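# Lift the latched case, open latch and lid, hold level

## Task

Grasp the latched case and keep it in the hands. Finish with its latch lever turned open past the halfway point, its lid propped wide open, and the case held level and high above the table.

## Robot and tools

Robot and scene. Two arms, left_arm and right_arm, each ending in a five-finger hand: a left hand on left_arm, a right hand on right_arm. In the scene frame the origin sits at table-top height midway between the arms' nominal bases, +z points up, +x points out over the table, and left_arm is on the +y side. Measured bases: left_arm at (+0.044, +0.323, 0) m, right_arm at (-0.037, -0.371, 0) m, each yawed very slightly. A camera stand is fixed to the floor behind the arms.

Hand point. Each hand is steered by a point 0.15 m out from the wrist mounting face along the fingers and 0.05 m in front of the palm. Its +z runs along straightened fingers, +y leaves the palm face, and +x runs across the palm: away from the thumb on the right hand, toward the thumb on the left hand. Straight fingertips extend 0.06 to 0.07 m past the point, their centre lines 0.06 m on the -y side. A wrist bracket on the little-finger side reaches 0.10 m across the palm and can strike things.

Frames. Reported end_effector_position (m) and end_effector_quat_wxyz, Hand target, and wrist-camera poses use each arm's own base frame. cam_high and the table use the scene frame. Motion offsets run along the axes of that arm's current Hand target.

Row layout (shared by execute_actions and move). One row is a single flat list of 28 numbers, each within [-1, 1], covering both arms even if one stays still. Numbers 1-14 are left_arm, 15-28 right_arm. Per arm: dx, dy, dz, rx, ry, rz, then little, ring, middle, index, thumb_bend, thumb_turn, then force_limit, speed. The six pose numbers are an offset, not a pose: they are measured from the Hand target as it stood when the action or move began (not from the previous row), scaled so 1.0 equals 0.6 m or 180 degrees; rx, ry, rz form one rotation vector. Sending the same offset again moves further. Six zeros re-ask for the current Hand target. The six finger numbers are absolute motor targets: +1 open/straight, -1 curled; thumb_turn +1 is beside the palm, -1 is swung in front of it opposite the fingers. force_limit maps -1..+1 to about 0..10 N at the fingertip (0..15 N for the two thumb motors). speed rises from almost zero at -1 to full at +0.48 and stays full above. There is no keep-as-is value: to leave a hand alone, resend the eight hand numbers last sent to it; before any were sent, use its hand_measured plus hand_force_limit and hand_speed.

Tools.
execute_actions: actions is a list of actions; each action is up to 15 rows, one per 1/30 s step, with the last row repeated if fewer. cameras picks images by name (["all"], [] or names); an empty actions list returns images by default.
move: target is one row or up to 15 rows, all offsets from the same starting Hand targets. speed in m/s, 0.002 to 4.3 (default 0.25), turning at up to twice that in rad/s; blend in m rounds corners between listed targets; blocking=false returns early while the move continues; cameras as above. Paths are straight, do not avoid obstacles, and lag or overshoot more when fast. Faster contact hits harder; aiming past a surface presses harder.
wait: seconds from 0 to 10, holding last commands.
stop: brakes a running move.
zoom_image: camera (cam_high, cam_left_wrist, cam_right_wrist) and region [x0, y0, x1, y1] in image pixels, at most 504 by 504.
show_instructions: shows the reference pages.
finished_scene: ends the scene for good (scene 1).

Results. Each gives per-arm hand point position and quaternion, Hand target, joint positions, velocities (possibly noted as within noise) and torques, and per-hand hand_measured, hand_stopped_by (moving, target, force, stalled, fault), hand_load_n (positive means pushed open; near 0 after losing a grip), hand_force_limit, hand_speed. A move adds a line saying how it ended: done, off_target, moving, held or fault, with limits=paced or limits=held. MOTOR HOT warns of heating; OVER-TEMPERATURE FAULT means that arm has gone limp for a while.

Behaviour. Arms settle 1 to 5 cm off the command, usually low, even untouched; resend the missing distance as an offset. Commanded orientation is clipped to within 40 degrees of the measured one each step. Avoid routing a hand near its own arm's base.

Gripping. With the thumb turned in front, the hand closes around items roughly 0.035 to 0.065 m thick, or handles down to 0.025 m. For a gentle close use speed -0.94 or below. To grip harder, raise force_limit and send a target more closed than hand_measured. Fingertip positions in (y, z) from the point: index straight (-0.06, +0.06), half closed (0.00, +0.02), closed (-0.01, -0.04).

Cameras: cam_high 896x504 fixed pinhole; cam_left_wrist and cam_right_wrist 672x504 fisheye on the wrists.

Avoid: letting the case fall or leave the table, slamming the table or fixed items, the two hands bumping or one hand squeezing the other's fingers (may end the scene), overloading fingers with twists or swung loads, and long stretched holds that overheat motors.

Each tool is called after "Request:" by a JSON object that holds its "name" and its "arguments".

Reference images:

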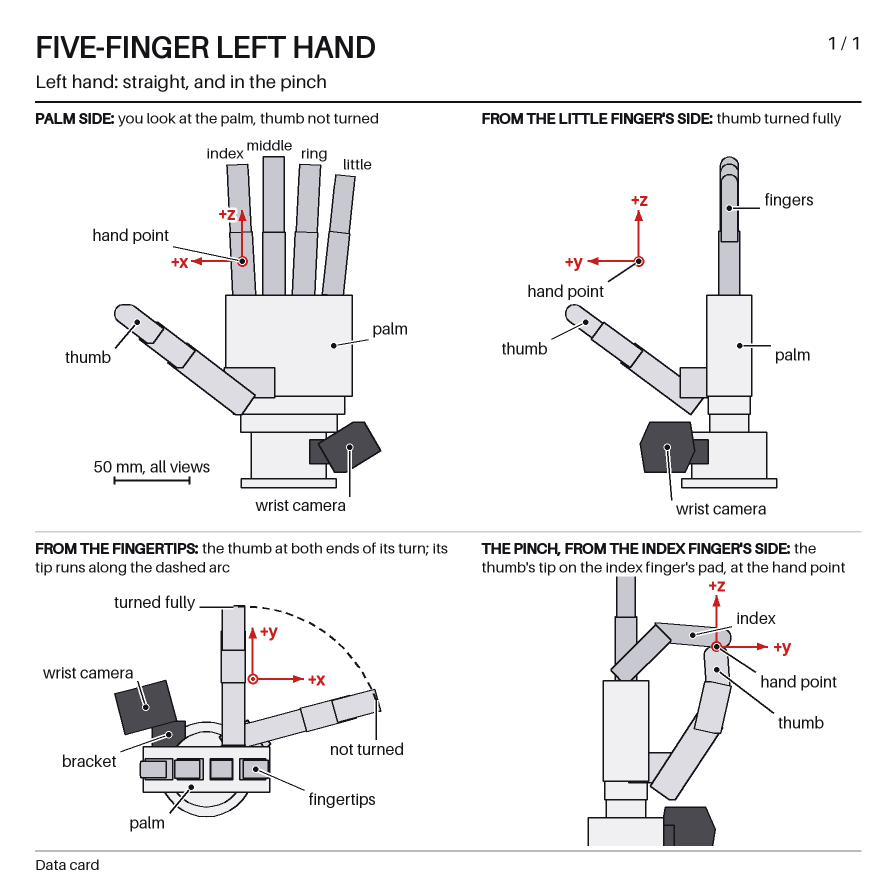

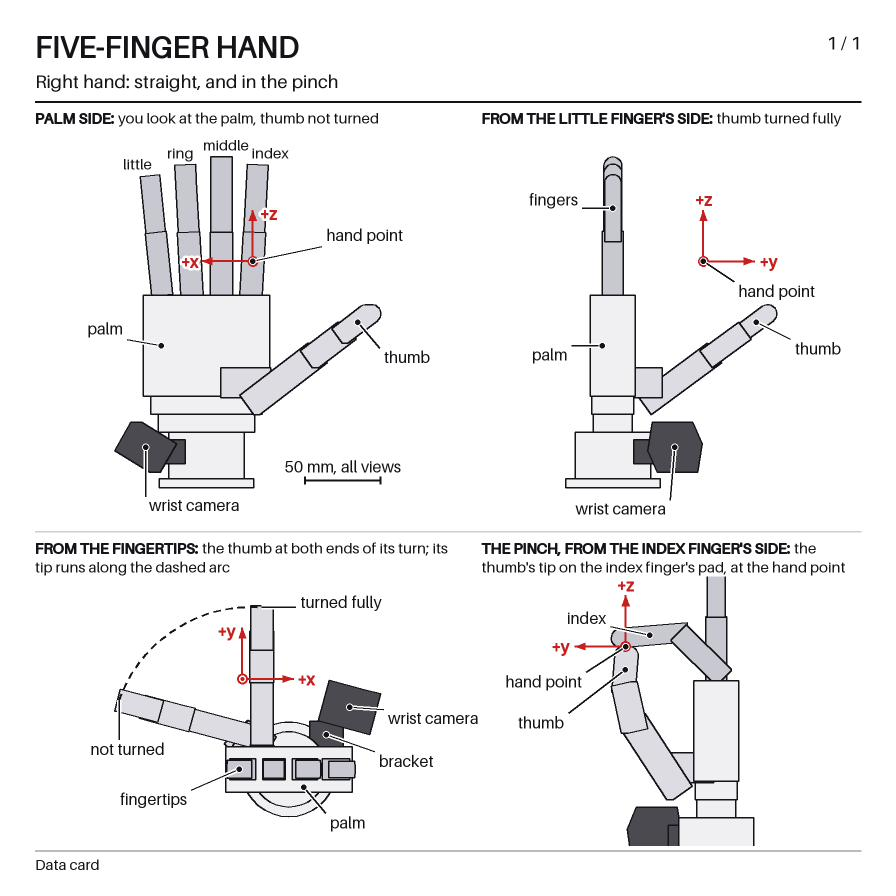

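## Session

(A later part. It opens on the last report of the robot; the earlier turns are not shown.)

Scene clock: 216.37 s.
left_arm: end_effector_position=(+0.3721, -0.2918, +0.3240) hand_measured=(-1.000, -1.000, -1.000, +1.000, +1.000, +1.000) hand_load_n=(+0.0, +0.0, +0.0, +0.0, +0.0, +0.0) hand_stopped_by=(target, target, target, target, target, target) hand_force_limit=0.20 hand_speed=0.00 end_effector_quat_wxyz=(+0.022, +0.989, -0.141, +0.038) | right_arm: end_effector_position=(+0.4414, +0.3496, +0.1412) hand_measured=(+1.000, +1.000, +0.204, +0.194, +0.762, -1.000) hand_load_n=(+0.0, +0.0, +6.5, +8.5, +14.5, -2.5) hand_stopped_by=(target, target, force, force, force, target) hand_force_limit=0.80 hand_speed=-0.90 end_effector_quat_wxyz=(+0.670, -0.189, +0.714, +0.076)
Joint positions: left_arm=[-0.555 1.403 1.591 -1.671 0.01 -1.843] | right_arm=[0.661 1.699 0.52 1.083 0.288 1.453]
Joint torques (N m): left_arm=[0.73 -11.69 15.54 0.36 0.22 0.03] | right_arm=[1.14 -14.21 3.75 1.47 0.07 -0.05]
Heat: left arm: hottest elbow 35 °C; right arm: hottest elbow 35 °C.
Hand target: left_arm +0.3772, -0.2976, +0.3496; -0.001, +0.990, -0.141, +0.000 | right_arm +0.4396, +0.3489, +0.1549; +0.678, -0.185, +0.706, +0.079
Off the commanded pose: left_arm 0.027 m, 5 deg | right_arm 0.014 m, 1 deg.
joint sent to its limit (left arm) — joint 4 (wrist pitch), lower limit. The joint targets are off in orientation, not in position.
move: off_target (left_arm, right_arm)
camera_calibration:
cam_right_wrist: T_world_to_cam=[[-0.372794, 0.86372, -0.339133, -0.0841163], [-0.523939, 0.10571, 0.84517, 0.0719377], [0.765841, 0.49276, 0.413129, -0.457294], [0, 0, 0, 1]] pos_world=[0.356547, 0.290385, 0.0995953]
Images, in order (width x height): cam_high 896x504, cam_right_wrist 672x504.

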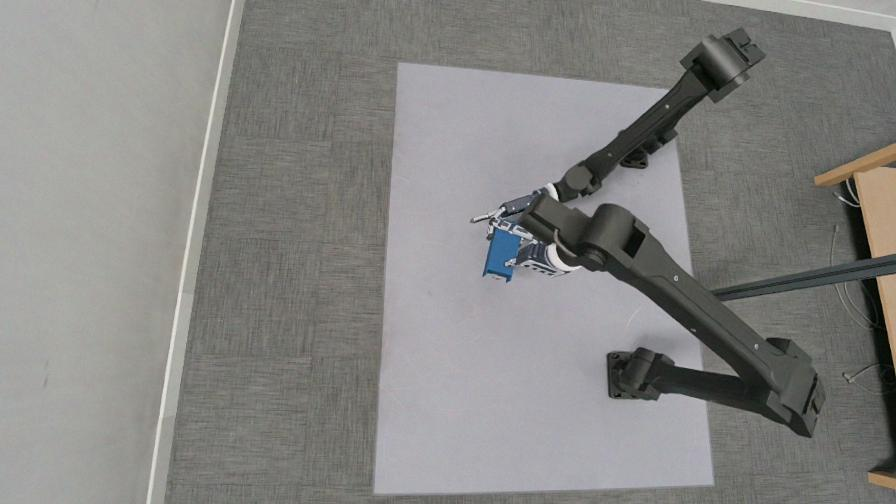

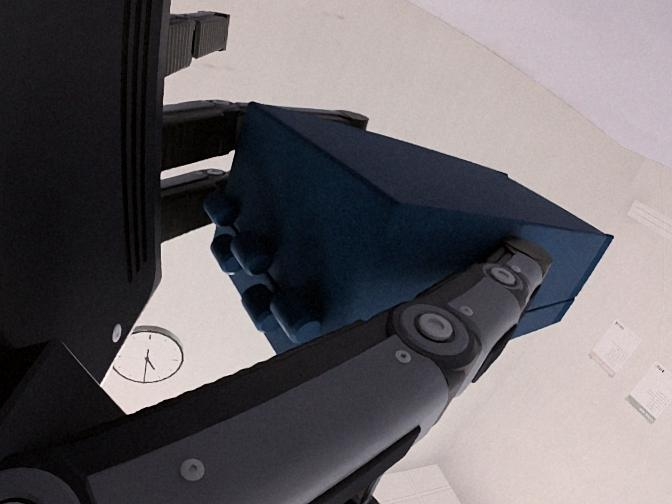

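Request:
{"name": "move", "arguments": {"target": [-0.0908,-0.0927,0.1,0,0,0.4878,1,1,1,1,1.0,1,0.2,0.0,0,0,0,0,0,0,1,1,0.0,0.0,0.3,-1,0.8,-0.9], "speed": 0.25, "cameras": ["all"]}}

Scene clock: 223.10 s.
left_arm: end_effector_position=(+0.3307, -0.2196, +0.2810) hand_measured=(+1.000, +1.000, +1.000, +1.000, +1.000, +1.000) hand_load_n=(-0.5, +0.0, +0.0, +0.0, +0.0, +0.0) hand_stopped_by=(target, target, target, target, target, target) hand_force_limit=0.20 hand_speed=0.00 end_effector_quat_wxyz=(-0.003, -0.624, +0.781, +0.002) | right_arm: end_effector_position=(+0.4413, +0.3496, +0.1411) hand_measured=(+1.000, +1.000, +0.204, +0.194, +0.762, -1.000) hand_load_n=(+0.0, +0.0, +6.5, +9.0, +14.5, -2.5) hand_stopped_by=(target, target, force, force, force, target) hand_force_limit=0.80 hand_speed=-0.90 end_effector_quat_wxyz=(+0.670, -0.189, +0.714, +0.076)
Joint positions: left_arm=[-0.471 1.51 1.605 -1.672 0.003 -0.248] | right_arm=[0.661 1.699 0.52 1.083 0.288 1.452]
Joint torques (N m): left_arm=[-0.15 -11.05 15.41 0.09 -0.04 0.19] | right_arm=[1.03 -14.21 3.74 1.47 0.07 -0.06]
Heat: left arm: hottest elbow 35 °C; right arm: hottest elbow 34 °C.
Hand target: left_arm +0.3405, -0.2289, +0.2899; +0.001, -0.615, +0.788, +0.000 | right_arm +0.4396, +0.3489, +0.1549; +0.678, -0.185, +0.706, +0.079
Off the commanded pose: left_arm 0.016 m, 1 deg | right_arm 0.014 m, 1 deg.
joint sent to its limit (left arm) — joint 4 (wrist pitch), lower limit. The joint targets still meet the commanded pose.
move: off_target (left_arm, right_arm)
camera_calibration:
cam_left_wrist: T_world_to_cam=[[0.891556, -0.450252, -0.049007, -0.377616], [-0.361739, -0.773013, 0.521148, -0.199289], [-0.272531, -0.446905, -0.852058, 0.348248], [0, 0, 0, 1]] pos_world=[0.359483, -0.168441, 0.382081]
cam_right_wrist: T_world_to_cam=[[-0.372706, 0.863486, -0.339828, -0.0840102], [-0.524185, 0.106279, 0.844947, 0.0718816], [0.765716, 0.493049, 0.413015, -0.457323], [0, 0, 0, 1]] pos_world=[0.356548, 0.290385, 0.0995962]

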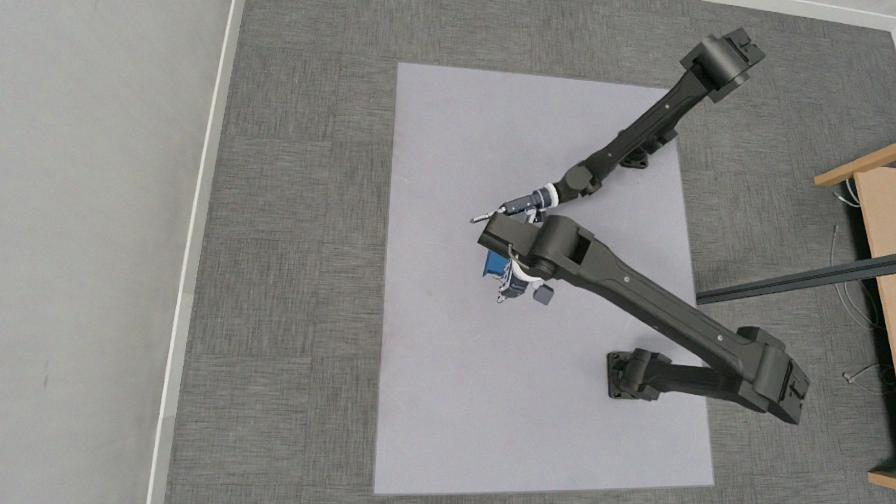

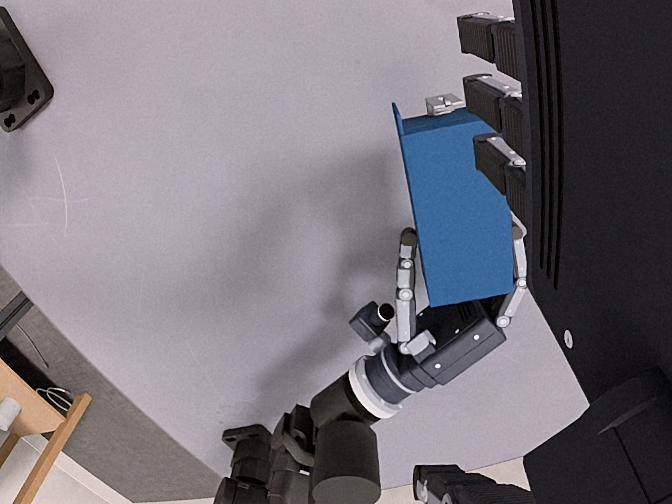

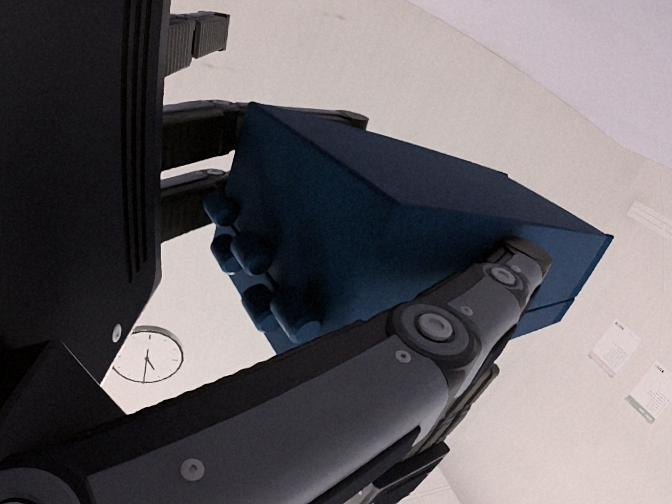

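Request:
{"name": "zoom_image", "arguments": {"camera": "cam_left_wrist", "region": [380, 70, 540, 200]}}

Request:
{"name": "zoom_image", "arguments": {"camera": "cam_left_wrist", "region": [380, 90, 540, 330]}}

Scaled by 3.150 from the camera's 672x504 image, which has a finer 960x720 frame.

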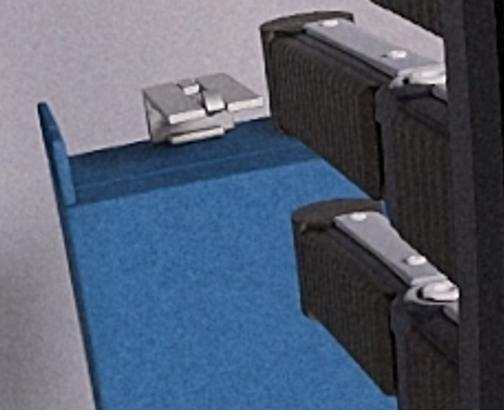

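Scaled by 2.100 from the camera's 672x504 image, which has a finer 960x720 frame.

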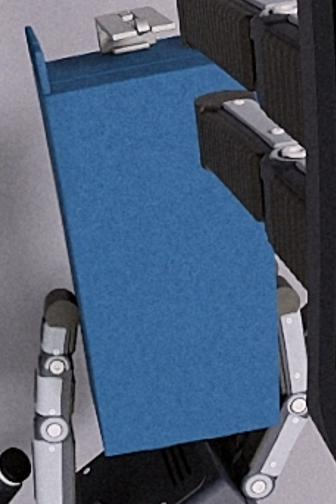

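Request:
{"name": "zoom_image", "arguments": {"camera": "cam_left_wrist", "region": [415, 85, 475, 130]}}

Scaled by 8.400 from the camera's 672x504 image, which has a finer 960x720 frame.

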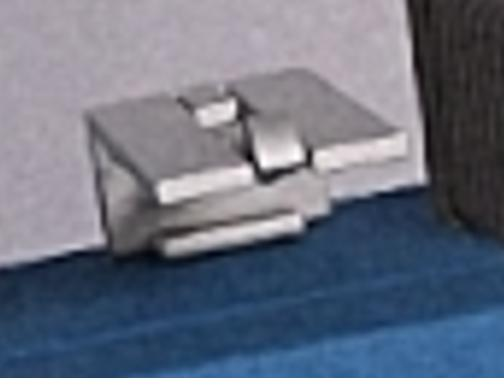

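Request:
{"name": "move", "arguments": {"target": [0.0018,0.0033,0.075,0,0,0,1,1,1,1,1.0,1,0.2,0.0,0,0,0,0,0,0,1,1,0.0,0.0,0.3,-1,0.8,-0.9], "speed": 0.08, "cameras": ["cam_left_wrist"]}}

Request:
{"name": "zoom_image", "arguments": {"camera": "cam_left_wrist", "region": [380, 40, 540, 200]}}

Scene clock: 228.20 s.
left_arm: end_effector_position=(+0.3390, -0.2252, +0.2583) hand_measured=(+1.000, +1.000, +1.000, +1.000, +1.000, +1.000) hand_load_n=(+0.5, +0.0, +0.0, +0.0, -0.5, +0.0) hand_stopped_by=(target, target, target, target, target, target) hand_force_limit=0.20 hand_speed=0.00 end_effector_quat_wxyz=(+0.004, -0.622, +0.783, -0.012) | right_arm: end_effector_position=(+0.4413, +0.3496, +0.1411) hand_measured=(+1.000, +1.000, +0.204, +0.194, +0.762, -1.000) hand_load_n=(+0.0, +0.0, +6.5, +9.0, +14.5, -2.5) hand_stopped_by=(target, target, force, force, force, target) hand_force_limit=0.80 hand_speed=-0.90 end_effector_quat_wxyz=(+0.670, -0.189, +0.714, +0.076)
Joint positions: left_arm=[-0.475 1.511 1.55 -1.585 0.002 -0.247] | right_arm=[0.661 1.699 0.52 1.083 0.288 1.452]
Joint torques (N m): left_arm=[-0.03 -11.4 9.48 0.98 -0.09 0.14] | right_arm=[1.32 -14.27 3.73 1.47 0.07 -0.05]
Heat: left arm: hottest elbow 35 °C; right arm: hottest elbow 34 °C.
Hand target: left_arm +0.3383, -0.2295, +0.2449; +0.001, -0.615, +0.788, +0.000 | right_arm +0.4396, +0.3489, +0.1549; +0.678, -0.185, +0.706, +0.079
Off the commanded pose: left_arm 0.014 m, 2 deg | right_arm 0.014 m, 1 deg.
move: off_target (left_arm, right_arm)
camera_calibration:
cam_left_wrist: T_world_to_cam=[[0.890637, -0.454366, -0.0177938, -0.397222], [-0.37969, -0.764651, 0.520715, -0.180722], [-0.250201, -0.457012, -0.853545, 0.31917], [0, 0, 0, 1]] pos_world=[0.365019, -0.172809, 0.359463]
Images, in order (width x height): cam_left_wrist 672x504.

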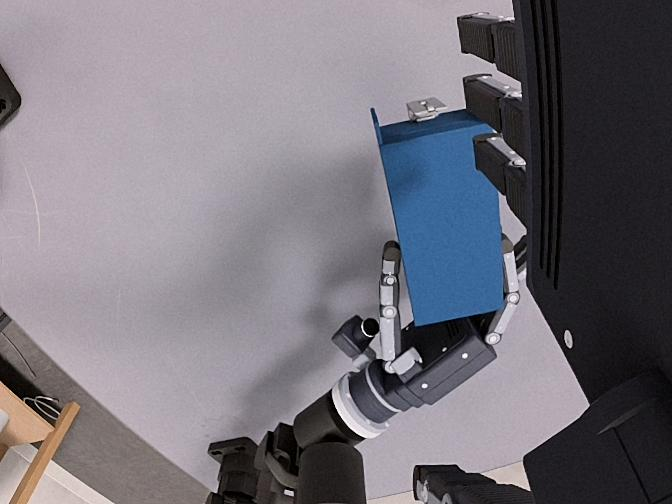

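Scaled by 3.150 from the camera's 672x504 image, which has a finer 960x720 frame.

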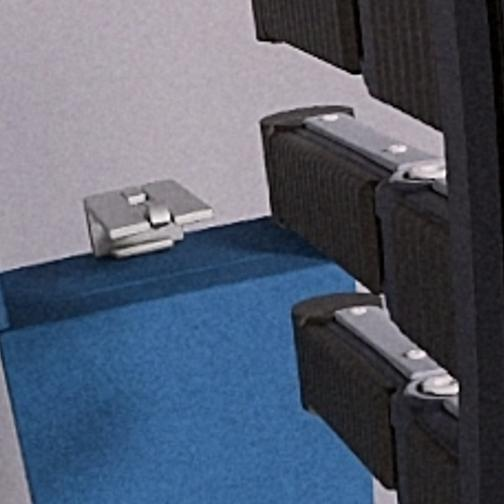

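Request:
{"name": "move", "arguments": {"target": [-0.006,0.025,0.0278,0,0,0,1,1,1,1,1.0,1,0.2,0.0,0,0,0,0,0,0,1,1,0.0,0.0,0.3,-1,0.8,-0.9], "speed": 0.06, "cameras": ["cam_left_wrist"]}}

Request:
{"name": "zoom_image", "arguments": {"camera": "cam_left_wrist", "region": [380, 40, 540, 200]}}

Scene clock: 231.73 s.
left_arm: end_effector_position=(+0.3298, -0.2205, +0.2271) hand_measured=(+1.000, +1.000, +1.000, +1.000, +1.000, +1.000) hand_load_n=(+0.0, +0.0, +0.0, +0.0, +0.0, +0.0) hand_stopped_by=(target, target, target, target, target, target) hand_force_limit=0.20 hand_speed=0.00 end_effector_quat_wxyz=(-0.004, -0.622, +0.783, +0.006) | right_arm: end_effector_position=(+0.4413, +0.3496, +0.1411) hand_measured=(+1.000, +1.000, +0.204, +0.194, +0.762, -1.000) hand_load_n=(+0.0, +0.0, +6.5, +8.5, +14.5, -2.5) hand_stopped_by=(target, target, force, force, force, target) hand_force_limit=0.80 hand_speed=-0.90 end_effector_quat_wxyz=(+0.670, -0.189, +0.714, +0.076)
Joint positions: left_arm=[-0.475 1.511 1.463 -1.536 0.002 -0.247] | right_arm=[0.661 1.699 0.52 1.083 0.288 1.452]
Joint torques (N m): left_arm=[-0.03 -14.68 9.31 0.83 -0.07 0.14] | right_arm=[1.2 -14.21 3.73 1.44 0.06 -0.05]
Heat: left arm: hottest elbow 35 °C; right arm: hottest elbow 33 °C.
Hand target: left_arm +0.3247, -0.2223, +0.2281; +0.001, -0.615, +0.788, +0.000 | right_arm +0.4396, +0.3489, +0.1549; +0.678, -0.185, +0.706, +0.079
Off the commanded pose: left_arm 0.006 m, 1 deg | right_arm 0.014 m, 1 deg.
move: off_target (right_arm)
camera_calibration:
cam_left_wrist: T_world_to_cam=[[0.88941, -0.453729, -0.0555029, -0.378411], [-0.362209, -0.773612, 0.519932, -0.17189], [-0.278846, -0.442329, -0.852403, 0.304804], [0, 0, 0, 1]] pos_world=[0.359296, -0.169848, 0.328184]
Images, in order (width x height): cam_left_wrist 672x504.

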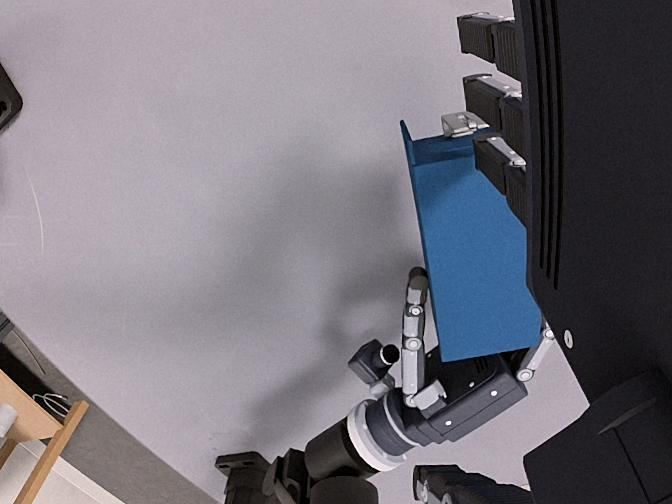

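Scaled by 3.150 from the camera's 672x504 image, which has a finer 960x720 frame.

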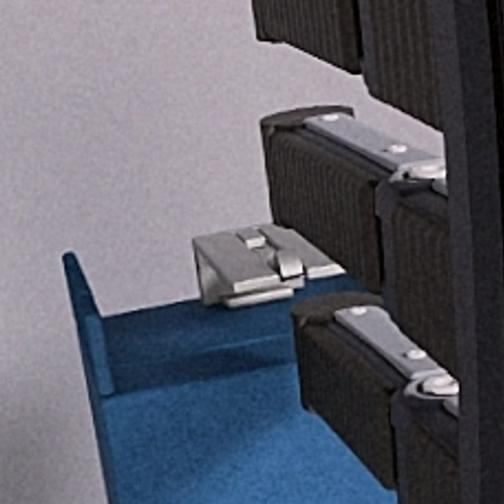

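Request:
{"name": "move", "arguments": {"target": [-0.0015,0.005,0.02,0,0,0,1,1,1,1,1.0,1,0.2,0.0,0,0,0,0,0,0,1,1,0.0,0.0,0.3,-1,0.8,-0.9], "speed": 0.03, "cameras": ["cam_left_wrist","cam_right_wrist"]}}

Request:
{"name": "zoom_image", "arguments": {"camera": "cam_left_wrist", "region": [380, 60, 540, 220]}}

Scene clock: 234.47 s.
left_arm: end_effector_position=(+0.3270, -0.2190, +0.2150) hand_measured=(+1.000, +1.000, +1.000, +1.000, +1.000, +1.000) hand_load_n=(+0.0, +0.0, +0.0, +0.0, +0.0, +0.0) hand_stopped_by=(target, target, target, target, target, target) hand_force_limit=0.20 hand_speed=0.00 end_effector_quat_wxyz=(-0.004, -0.622, +0.783, +0.006) | right_arm: end_effector_position=(+0.4413, +0.3496, +0.1411) hand_measured=(+1.000, +1.000, +0.204, +0.194, +0.762, -1.000) hand_load_n=(+0.0, +0.0, +6.5, +8.5, +14.5, -2.0) hand_stopped_by=(target, target, force, force, force, target) hand_force_limit=0.80 hand_speed=-0.90 end_effector_quat_wxyz=(+0.670, -0.189, +0.714, +0.076)
Joint positions: left_arm=[-0.475 1.505 1.425 -1.504 0.002 -0.247] | right_arm=[0.661 1.699 0.52 1.083 0.288 1.452]
Joint torques (N m): left_arm=[0.09 -14.45 9.29 0.85 -0.08 0.16] | right_arm=[1.08 -14.21 3.74 1.48 0.06 -0.04]
Heat: left arm: hottest elbow 34 °C; right arm: hottest elbow 33 °C.
Hand target: left_arm +0.3219, -0.2206, +0.2162; +0.001, -0.615, +0.788, +0.000 | right_arm +0.4396, +0.3489, +0.1549; +0.678, -0.185, +0.706, +0.079
Off the commanded pose: left_arm 0.005 m, 1 deg | right_arm 0.014 m, 1 deg.
move: off_target (right_arm)
camera_calibration:
cam_left_wrist: T_world_to_cam=[[0.889402, -0.453696, -0.0558851, -0.375824], [-0.362004, -0.773699, 0.519945, -0.165674], [-0.279135, -0.44221, -0.85237, 0.294527], [0, 0, 0, 1]] pos_world=[0.356497, -0.168449, 0.316184]
cam_right_wrist: T_world_to_cam=[[-0.372706, 0.863486, -0.339828, -0.0840102], [-0.524185, 0.106279, 0.844947, 0.0718816], [0.765716, 0.493049, 0.413015, -0.457323], [0, 0, 0, 1]] pos_world=[0.356548, 0.290385, 0.0995962]
Images, in order (width x height): cam_left_wrist 672x504, cam_right_wrist 672x504.

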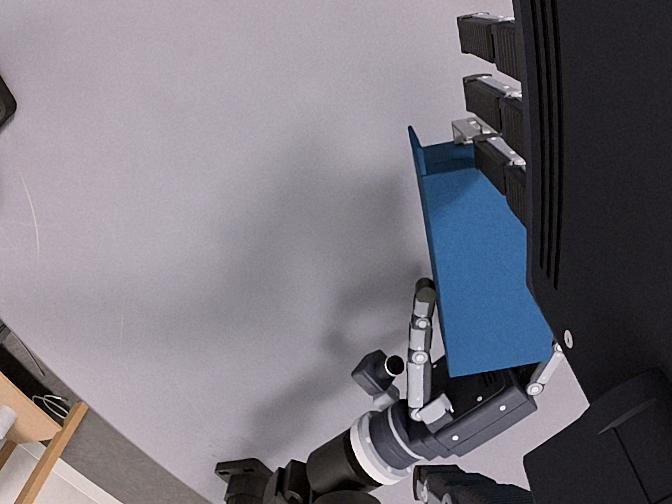

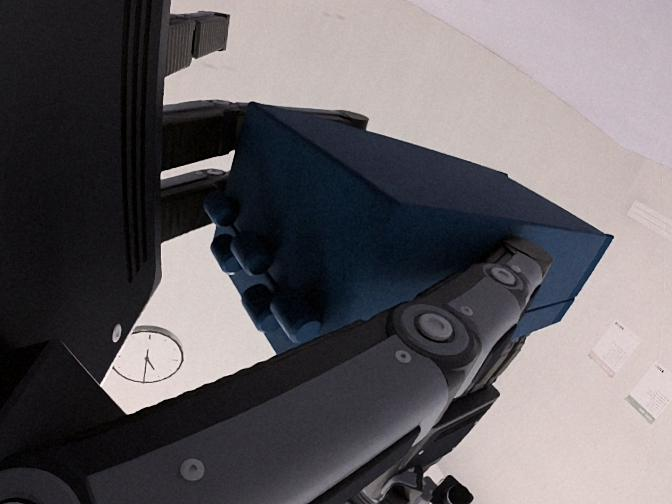

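Scaled by 3.150 from the camera's 672x504 image, which has a finer 960x720 frame.

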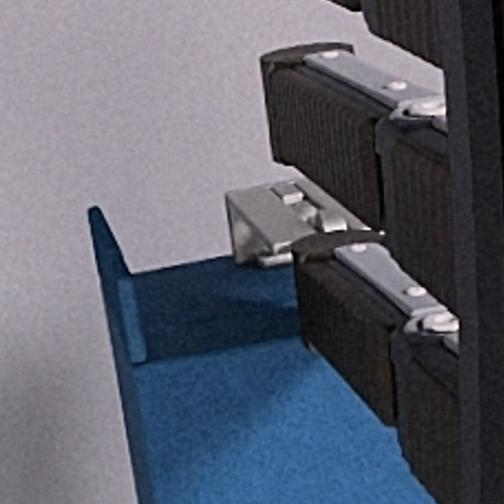

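Request:
{"name": "move", "arguments": {"target": [-0.001,0.001,0.0175,0,0,0,1,1,1,1,1.0,1,0.2,0.0,0,0,0,0,0,0,1,1,0.0,0.0,0.3,-1,0.8,-0.9], "speed": 0.03, "cameras": ["cam_left_wrist","cam_right_wrist"]}}

Request:
{"name": "zoom_image", "arguments": {"camera": "cam_left_wrist", "region": [380, 60, 540, 220]}}

Scene clock: 236.20 s.
left_arm: end_effector_position=(+0.3265, -0.2188, +0.2066) hand_measured=(+1.000, +1.000, +1.000, +1.000, +1.000, +1.000) hand_load_n=(+0.0, +0.0, +0.0, -0.5, +0.0, +0.0) hand_stopped_by=(target, target, target, target, target, target) hand_force_limit=0.20 hand_speed=0.00 end_effector_quat_wxyz=(-0.003, -0.622, +0.783, +0.003) | right_arm: end_effector_position=(+0.4398, +0.3486, +0.1371) hand_measured=(+1.000, +1.000, +0.204, +0.194, +0.762, -1.000) hand_load_n=(+0.0, +0.0, +6.5, +9.0, +14.5, -3.0) hand_stopped_by=(target, target, force, force, force, target) hand_force_limit=0.80 hand_speed=-0.90 end_effector_quat_wxyz=(+0.667, -0.194, +0.716, +0.072)
Joint positions: left_arm=[-0.475 1.502 1.4 -1.478 0.002 -0.247] | right_arm=[0.661 1.699 0.516 1.079 0.288 1.444]
Joint torques (N m): left_arm=[0.15 -14.04 9.1 0.87 -0.07 0.16] | right_arm=[1.14 -14.15 3.99 1.68 0.06 0.04]
Heat: left arm: hottest elbow 34 °C; right arm: hottest elbow 33 °C.
Hand target: left_arm +0.3215, -0.2199, +0.2057; +0.001, -0.615, +0.788, +0.000 | right_arm +0.4395, +0.3488, +0.1548; +0.678, -0.185, +0.707, +0.079
Off the commanded pose: left_arm 0.005 m, 1 deg | right_arm 0.018 m, 2 deg.
move: off_target (right_arm)
camera_calibration:
cam_left_wrist: T_world_to_cam=[[0.8896, -0.453891, -0.0509386, -0.376791], [-0.364353, -0.772481, 0.520115, -0.160293], [-0.275425, -0.444135, -0.852576, 0.285728], [0, 0, 0, 1]] pos_world=[0.355487, -0.167944, 0.307782]
cam_right_wrist: T_world_to_cam=[[-0.375129, 0.85851, -0.349627, -0.0809671], [-0.520093, 0.117283, 0.846019, 0.068796], [0.767321, 0.499205, 0.402509, -0.455401], [0, 0, 0, 1]] pos_world=[0.354846, 0.288781, 0.0967922]
Images, in order (width x height): cam_left_wrist 672x504, cam_right_wrist 672x504.

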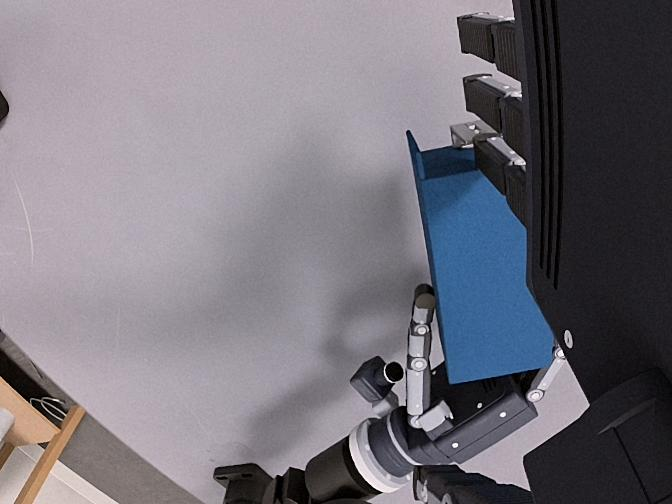

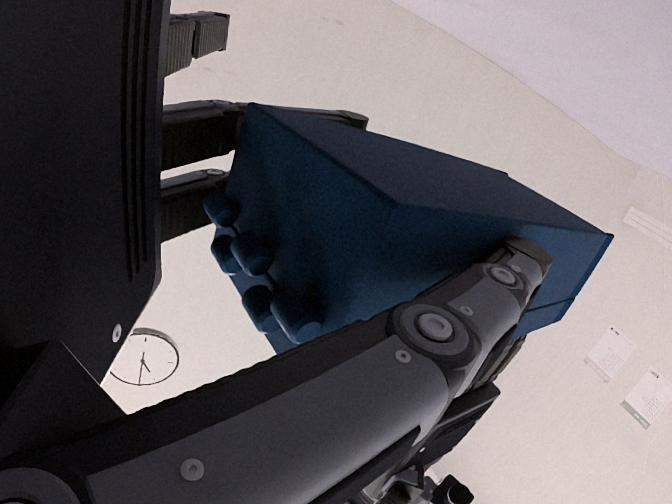

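Scaled by 3.150 from the camera's 672x504 image, which has a finer 960x720 frame.

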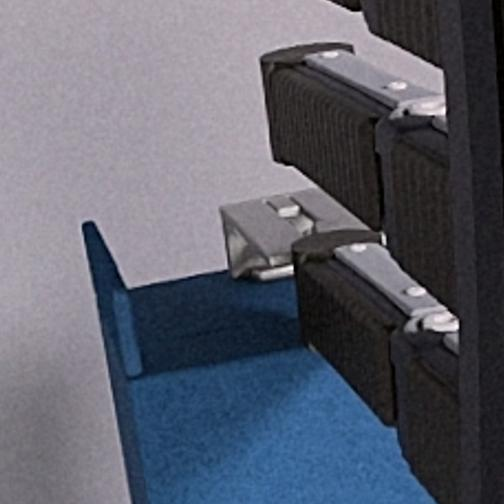

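Request:
{"name": "move", "arguments": {"target": [-0.02,0.0,0.0,0,0,0,1,1,1,1,1.0,1,0.2,0.0,0,0,0,0,0,0,1,1,0.0,0.0,0.3,-1,0.8,-0.9], "speed": 0.03, "cameras": ["cam_left_wrist","cam_right_wrist"]}}

Request:
{"name": "zoom_image", "arguments": {"camera": "cam_left_wrist", "region": [380, 60, 540, 220]}}

Scene clock: 238.03 s.
left_arm: end_effector_position=(+0.3249, -0.2153, +0.2068) hand_measured=(+1.000, +1.000, +1.000, +1.000, +1.000, +1.000) hand_load_n=(+0.0, +0.0, +0.0, +0.0, +0.0, +0.0) hand_stopped_by=(target, target, target, target, target, target) hand_force_limit=0.20 hand_speed=0.00 end_effector_quat_wxyz=(-0.002, -0.614, +0.789, +0.002) | right_arm: end_effector_position=(+0.4398, +0.3486, +0.1371) hand_measured=(+1.000, +1.000, +0.204, +0.194, +0.762, -1.000) hand_load_n=(+0.0, +0.0, +6.5, +8.5, +14.5, -3.0) hand_stopped_by=(target, target, force, force, force, target) hand_force_limit=0.80 hand_speed=-0.90 end_effector_quat_wxyz=(+0.667, -0.194, +0.716, +0.072)
Joint positions: left_arm=[-0.472 1.494 1.393 -1.475 0.001 -0.224] | right_arm=[0.661 1.699 0.516 1.079 0.288 1.443]
Joint torques (N m): left_arm=[2.02 -13.86 9.09 0.79 -0.07 0.21] | right_arm=[1.08 -14.1 3.99 1.69 0.06 0.04]
Heat: left arm: hottest elbow 34 °C; right arm: hottest elbow 33 °C.
Hand target: left_arm +0.3245, -0.2083, +0.2057; +0.001, -0.615, +0.788, +0.000 | right_arm +0.4395, +0.3489, +0.1548; +0.678, -0.185, +0.707, +0.079
Off the commanded pose: left_arm 0.007 m, 0 deg | right_arm 0.018 m, 2 deg.
move: off_target (right_arm)
camera_calibration:
cam_left_wrist: T_world_to_cam=[[0.880219, -0.472107, -0.0482703, -0.375338], [-0.381531, -0.764475, 0.519626, -0.150784], [-0.282221, -0.438968, -0.853029, 0.290315], [0, 0, 0, 1]] pos_world=[0.354784, -0.165031, 0.30788]
cam_right_wrist: T_world_to_cam=[[-0.375095, 0.858254, -0.35029, -0.0808405], [-0.520259, 0.117846, 0.845839, 0.0687089], [0.767225, 0.499512, 0.402311, -0.455437], [0, 0, 0, 1]] pos_world=[0.354846, 0.288781, 0.0967928]
Images, in order (width x height): cam_left_wrist 672x504, cam_right_wrist 672x504.

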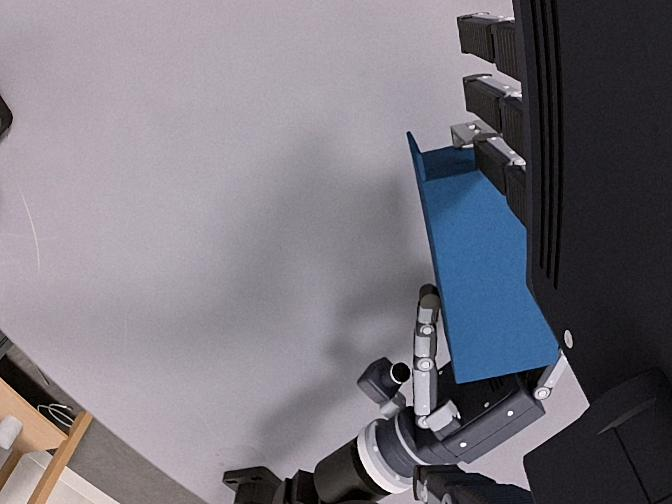

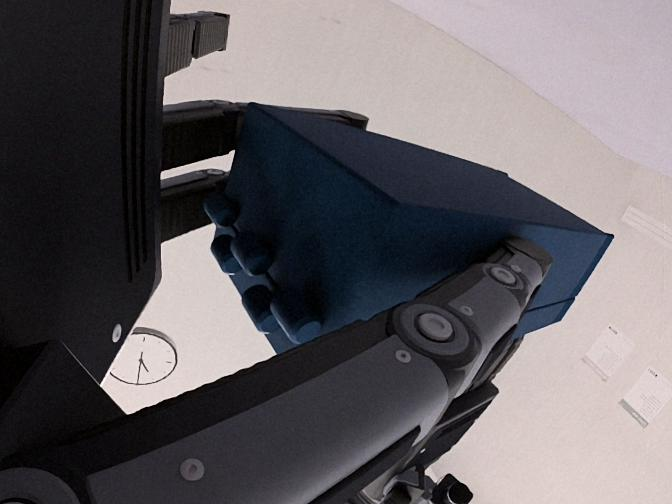

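Scaled by 3.150 from the camera's 672x504 image, which has a finer 960x720 frame.

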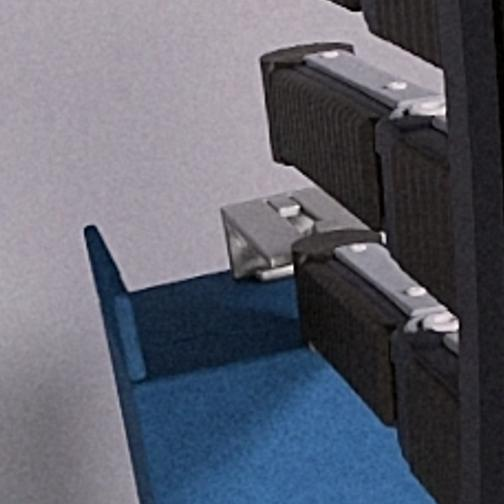

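Request:
{"name": "move", "arguments": {"target": [-0.02,0.0,0.0,0,0,0,1,1,1,1,1.0,1,0.2,0.0,0,0,0,0,0,0,1,1,0.0,0.0,0.3,-1,0.8,-0.9], "speed": 0.03, "cameras": ["cam_left_wrist","cam_right_wrist"]}}

Request:
{"name": "zoom_image", "arguments": {"camera": "cam_left_wrist", "region": [380, 60, 540, 220]}}

Scene clock: 239.57 s.
left_arm: end_effector_position=(+0.3278, -0.2035, +0.2062) hand_measured=(+1.000, +1.000, +1.000, +1.000, +1.000, +1.000) hand_load_n=(+0.0, +0.0, +0.0, +0.0, +0.0, +0.0) hand_stopped_by=(target, target, target, target, target, target) hand_force_limit=0.20 hand_speed=0.00 end_effector_quat_wxyz=(-0.002, -0.614, +0.789, +0.003) | right_arm: end_effector_position=(+0.4398, +0.3486, +0.1371) hand_measured=(+1.000, +1.000, +0.204, +0.194, +0.762, -1.000) hand_load_n=(+0.0, +0.0, +6.5, +8.5, +14.5, -2.5) hand_stopped_by=(target, target, force, force, force, target) hand_force_limit=0.80 hand_speed=-0.90 end_effector_quat_wxyz=(+0.667, -0.194, +0.716, +0.072)
Joint positions: left_arm=[-0.445 1.489 1.385 -1.475 0.001 -0.197] | right_arm=[0.661 1.699 0.516 1.079 0.288 1.443]
Joint torques (N m): left_arm=[2.02 -13.92 9.17 0.9 -0.06 0.19] | right_arm=[1.26 -14.21 3.95 1.69 0.06 0.05]
Heat: left arm: hottest elbow 34 °C; right arm: hottest elbow 33 °C.
Hand target: left_arm +0.3273, -0.1966, +0.2056; +0.001, -0.615, +0.788, +0.001 | right_arm +0.4395, +0.3489, +0.1548; +0.678, -0.185, +0.707, +0.079
Off the commanded pose: left_arm 0.007 m, 0 deg | right_arm 0.018 m, 2 deg.
move: off_target (right_arm)
camera_calibration:
cam_left_wrist: T_world_to_cam=[[0.879953, -0.472414, -0.0500796, -0.371832], [-0.38095, -0.764683, 0.519747, -0.140636], [-0.283831, -0.438275, -0.852851, 0.296544], [0, 0, 0, 1]] pos_world=[0.357788, -0.153233, 0.307381]
cam_right_wrist: T_world_to_cam=[[-0.375095, 0.858254, -0.35029, -0.0808405], [-0.520259, 0.117846, 0.845839, 0.0687089], [0.767225, 0.499512, 0.402311, -0.455437], [0, 0, 0, 1]] pos_world=[0.354846, 0.288781, 0.0967928]
Images, in order (width x height): cam_left_wrist 672x504, cam_right_wrist 672x504.

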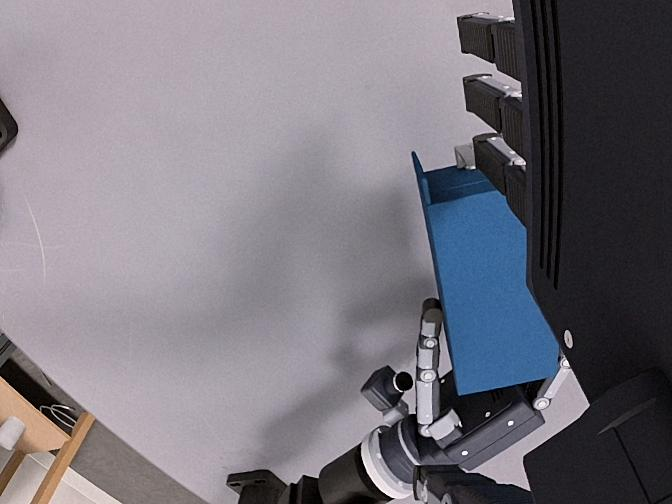

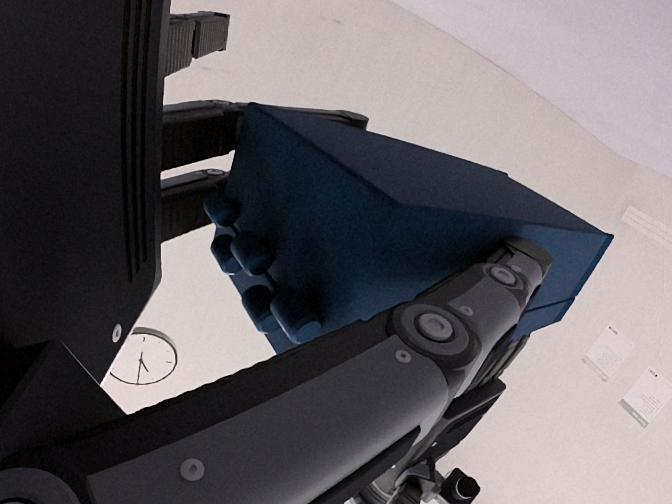

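Scaled by 3.150 from the camera's 672x504 image, which has a finer 960x720 frame.

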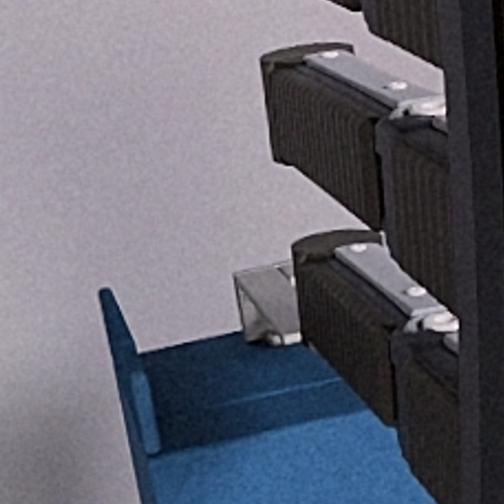

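Request:
{"name": "move", "arguments": {"target": [0,0,-0.05,0,0,0,1,1,1,1,1,1,0.2,0.0,0,0,0,0,0,0,1,1,0.0,0.0,0.3,-1,0.8,-0.9], "speed": 0.1, "cameras": ["all"]}}

Scene clock: 246.13 s.
left_arm: end_effector_position=(+0.3128, -0.1963, +0.2126) hand_measured=(+1.000, +1.000, +1.000, +1.000, +1.000, +1.000) hand_load_n=(+0.0, +0.0, +0.0, +0.0, +0.0, +0.0) hand_stopped_by=(target, target, target, target, target, target) hand_force_limit=0.20 hand_speed=0.00 end_effector_quat_wxyz=(-0.014, -0.614, +0.789, +0.027) | right_arm: end_effector_position=(+0.4398, +0.3486, +0.1371) hand_measured=(+1.000, +1.000, +0.204, +0.194, +0.762, -1.000) hand_load_n=(+0.0, +0.0, +6.5, +8.5, +14.5, -2.5) hand_stopped_by=(target, target, force, force, force, target) hand_force_limit=0.80 hand_speed=-0.90 end_effector_quat_wxyz=(+0.667, -0.194, +0.716, +0.072)
Joint positions: left_arm=[-0.445 1.481 1.385 -1.535 0.001 -0.196] | right_arm=[0.661 1.699 0.516 1.079 0.288 1.443]
Joint torques (N m): left_arm=[2.02 -13.51 15.45 0.01 -0.09 0.19] | right_arm=[1.2 -14.21 3.97 1.69 0.06 0.04]
Heat: left arm: hottest elbow 33 °C; right arm: hottest elbow 33 °C.
Hand target: left_arm +0.3274, -0.1967, +0.2357; +0.001, -0.615, +0.788, +0.000 | right_arm +0.4395, +0.3489, +0.1548; +0.678, -0.185, +0.707, +0.079
Off the commanded pose: left_arm 0.027 m, 3 deg | right_arm 0.018 m, 2 deg.
move: off_target (left_arm, right_arm)
camera_calibration:
cam_left_wrist: T_world_to_cam=[[0.876193, -0.471014, -0.10214, -0.342539], [-0.356667, -0.776219, 0.519878, -0.154048], [-0.324152, -0.419083, -0.848112, 0.31624], [0, 0, 0, 1]] pos_world=[0.347696, -0.148384, 0.313306]
cam_right_wrist: T_world_to_cam=[[-0.375095, 0.858254, -0.35029, -0.0808405], [-0.520259, 0.117846, 0.845839, 0.0687089], [0.767225, 0.499512, 0.402311, -0.455437], [0, 0, 0, 1]] pos_world=[0.354846, 0.288781, 0.0967928]

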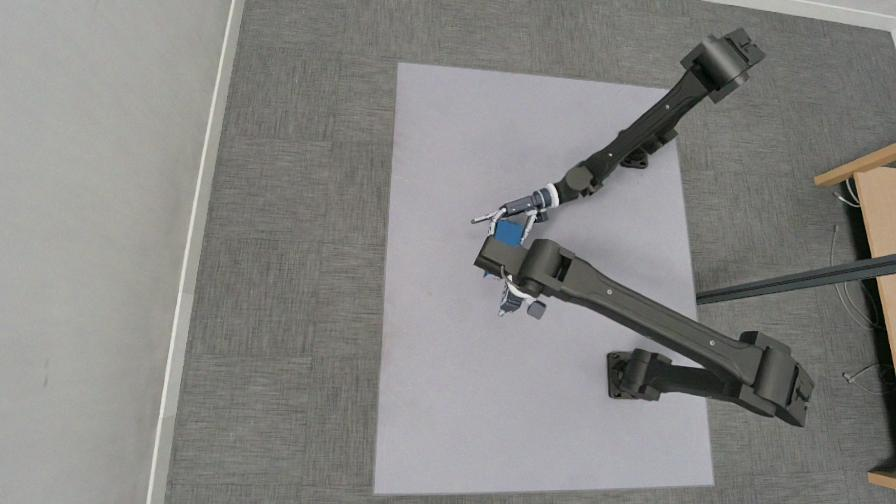

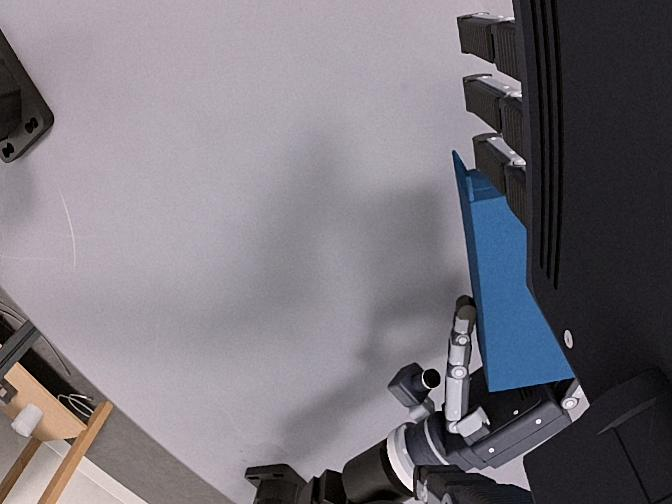

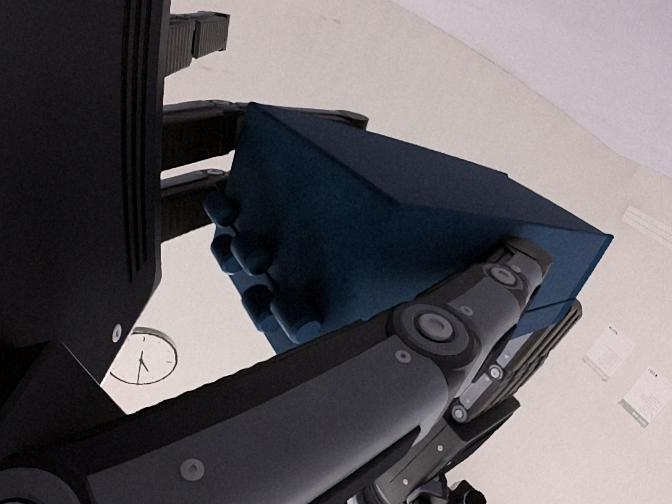

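Request:
{"name": "move", "arguments": {"target": [-0.0061,-0.0242,-0.045,0,0,0,1,1,1,1,1,1,0.2,0.0,0,0,0,0,0,0,1,1,0.0,0.0,0.3,-1,0.8,-0.9], "speed": 0.1, "cameras": ["cam_left_wrist"]}}

Scene clock: 248.23 s.
left_arm: end_effector_position=(+0.3258, -0.1957, +0.2523) hand_measured=(+1.000, +1.000, +1.000, +1.000, +1.000, +1.000) hand_load_n=(+0.0, +0.0, +0.0, +0.0, +0.0, +0.0) hand_stopped_by=(target, target, target, target, target, target) hand_force_limit=0.20 hand_speed=0.00 end_effector_quat_wxyz=(-0.006, -0.614, +0.789, +0.010) | right_arm: end_effector_position=(+0.4398, +0.3486, +0.1371) hand_measured=(+1.000, +1.000, +0.204, +0.194, +0.762, -1.000) hand_load_n=(+0.0, +0.0, +6.5, +9.0, +14.5, -2.5) hand_stopped_by=(target, target, force, force, force, target) hand_force_limit=0.80 hand_speed=-0.90 end_effector_quat_wxyz=(+0.667, -0.194, +0.716, +0.072)
Joint positions: left_arm=[-0.431 1.481 1.496 -1.608 0.001 -0.182] | right_arm=[0.661 1.699 0.516 1.079 0.288 1.443]
Joint torques (N m): left_arm=[2.02 -10.4 15.64 0.08 -0.04 0.18] | right_arm=[1.14 -14.15 4.03 1.7 0.06 0.04]
Heat: left arm: hottest elbow 33 °C; right arm: hottest elbow 33 °C.
Hand target: left_arm +0.3423, -0.1968, +0.2627; +0.001, -0.615, +0.788, +0.000 | right_arm +0.4395, +0.3489, +0.1548; +0.678, -0.185, +0.707, +0.079
Off the commanded pose: left_arm 0.020 m, 1 deg | right_arm 0.018 m, 2 deg.
move: off_target (left_arm, right_arm)
camera_calibration:
cam_left_wrist: T_world_to_cam=[[0.878953, -0.472373, -0.0656157, -0.359916], [-0.373946, -0.768026, 0.519905, -0.162356], [-0.295984, -0.432435, -0.851701, 0.343543], [0, 0, 0, 1]] pos_world=[0.35732, -0.146148, 0.353389]
Images, in order (width x height): cam_left_wrist 672x504.

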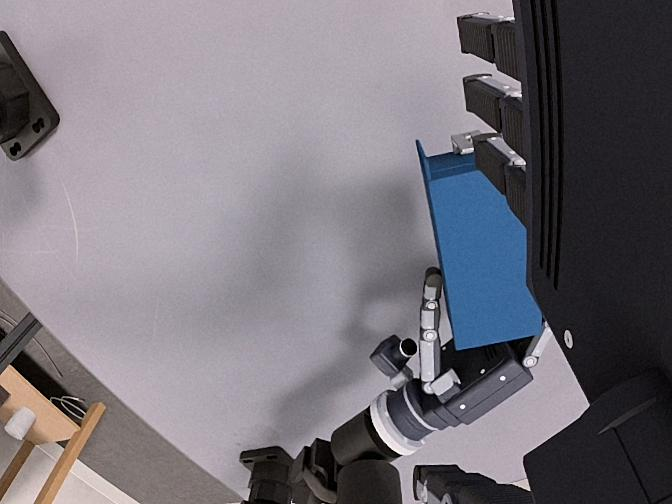

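Request:
{"name": "zoom_image", "arguments": {"camera": "cam_left_wrist", "region": [390, 90, 560, 220]}}

Scaled by 2.965 from the camera's 672x504 image, which has a finer 960x720 frame.

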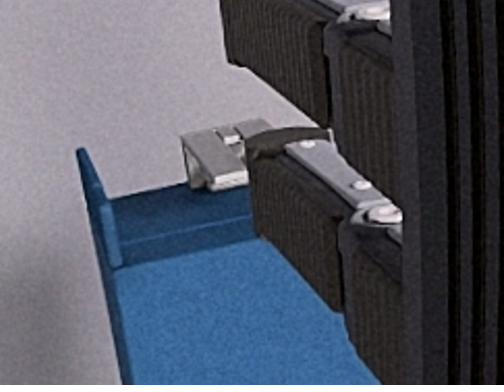

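Request:
{"name": "zoom_image", "arguments": {"camera": "cam_left_wrist", "region": [436, 120, 506, 170]}}

Scaled by 7.200 from the camera's 672x504 image, which has a finer 960x720 frame.

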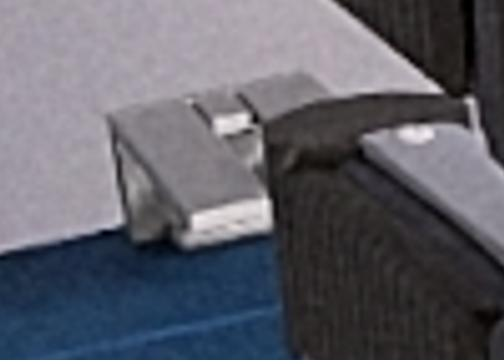

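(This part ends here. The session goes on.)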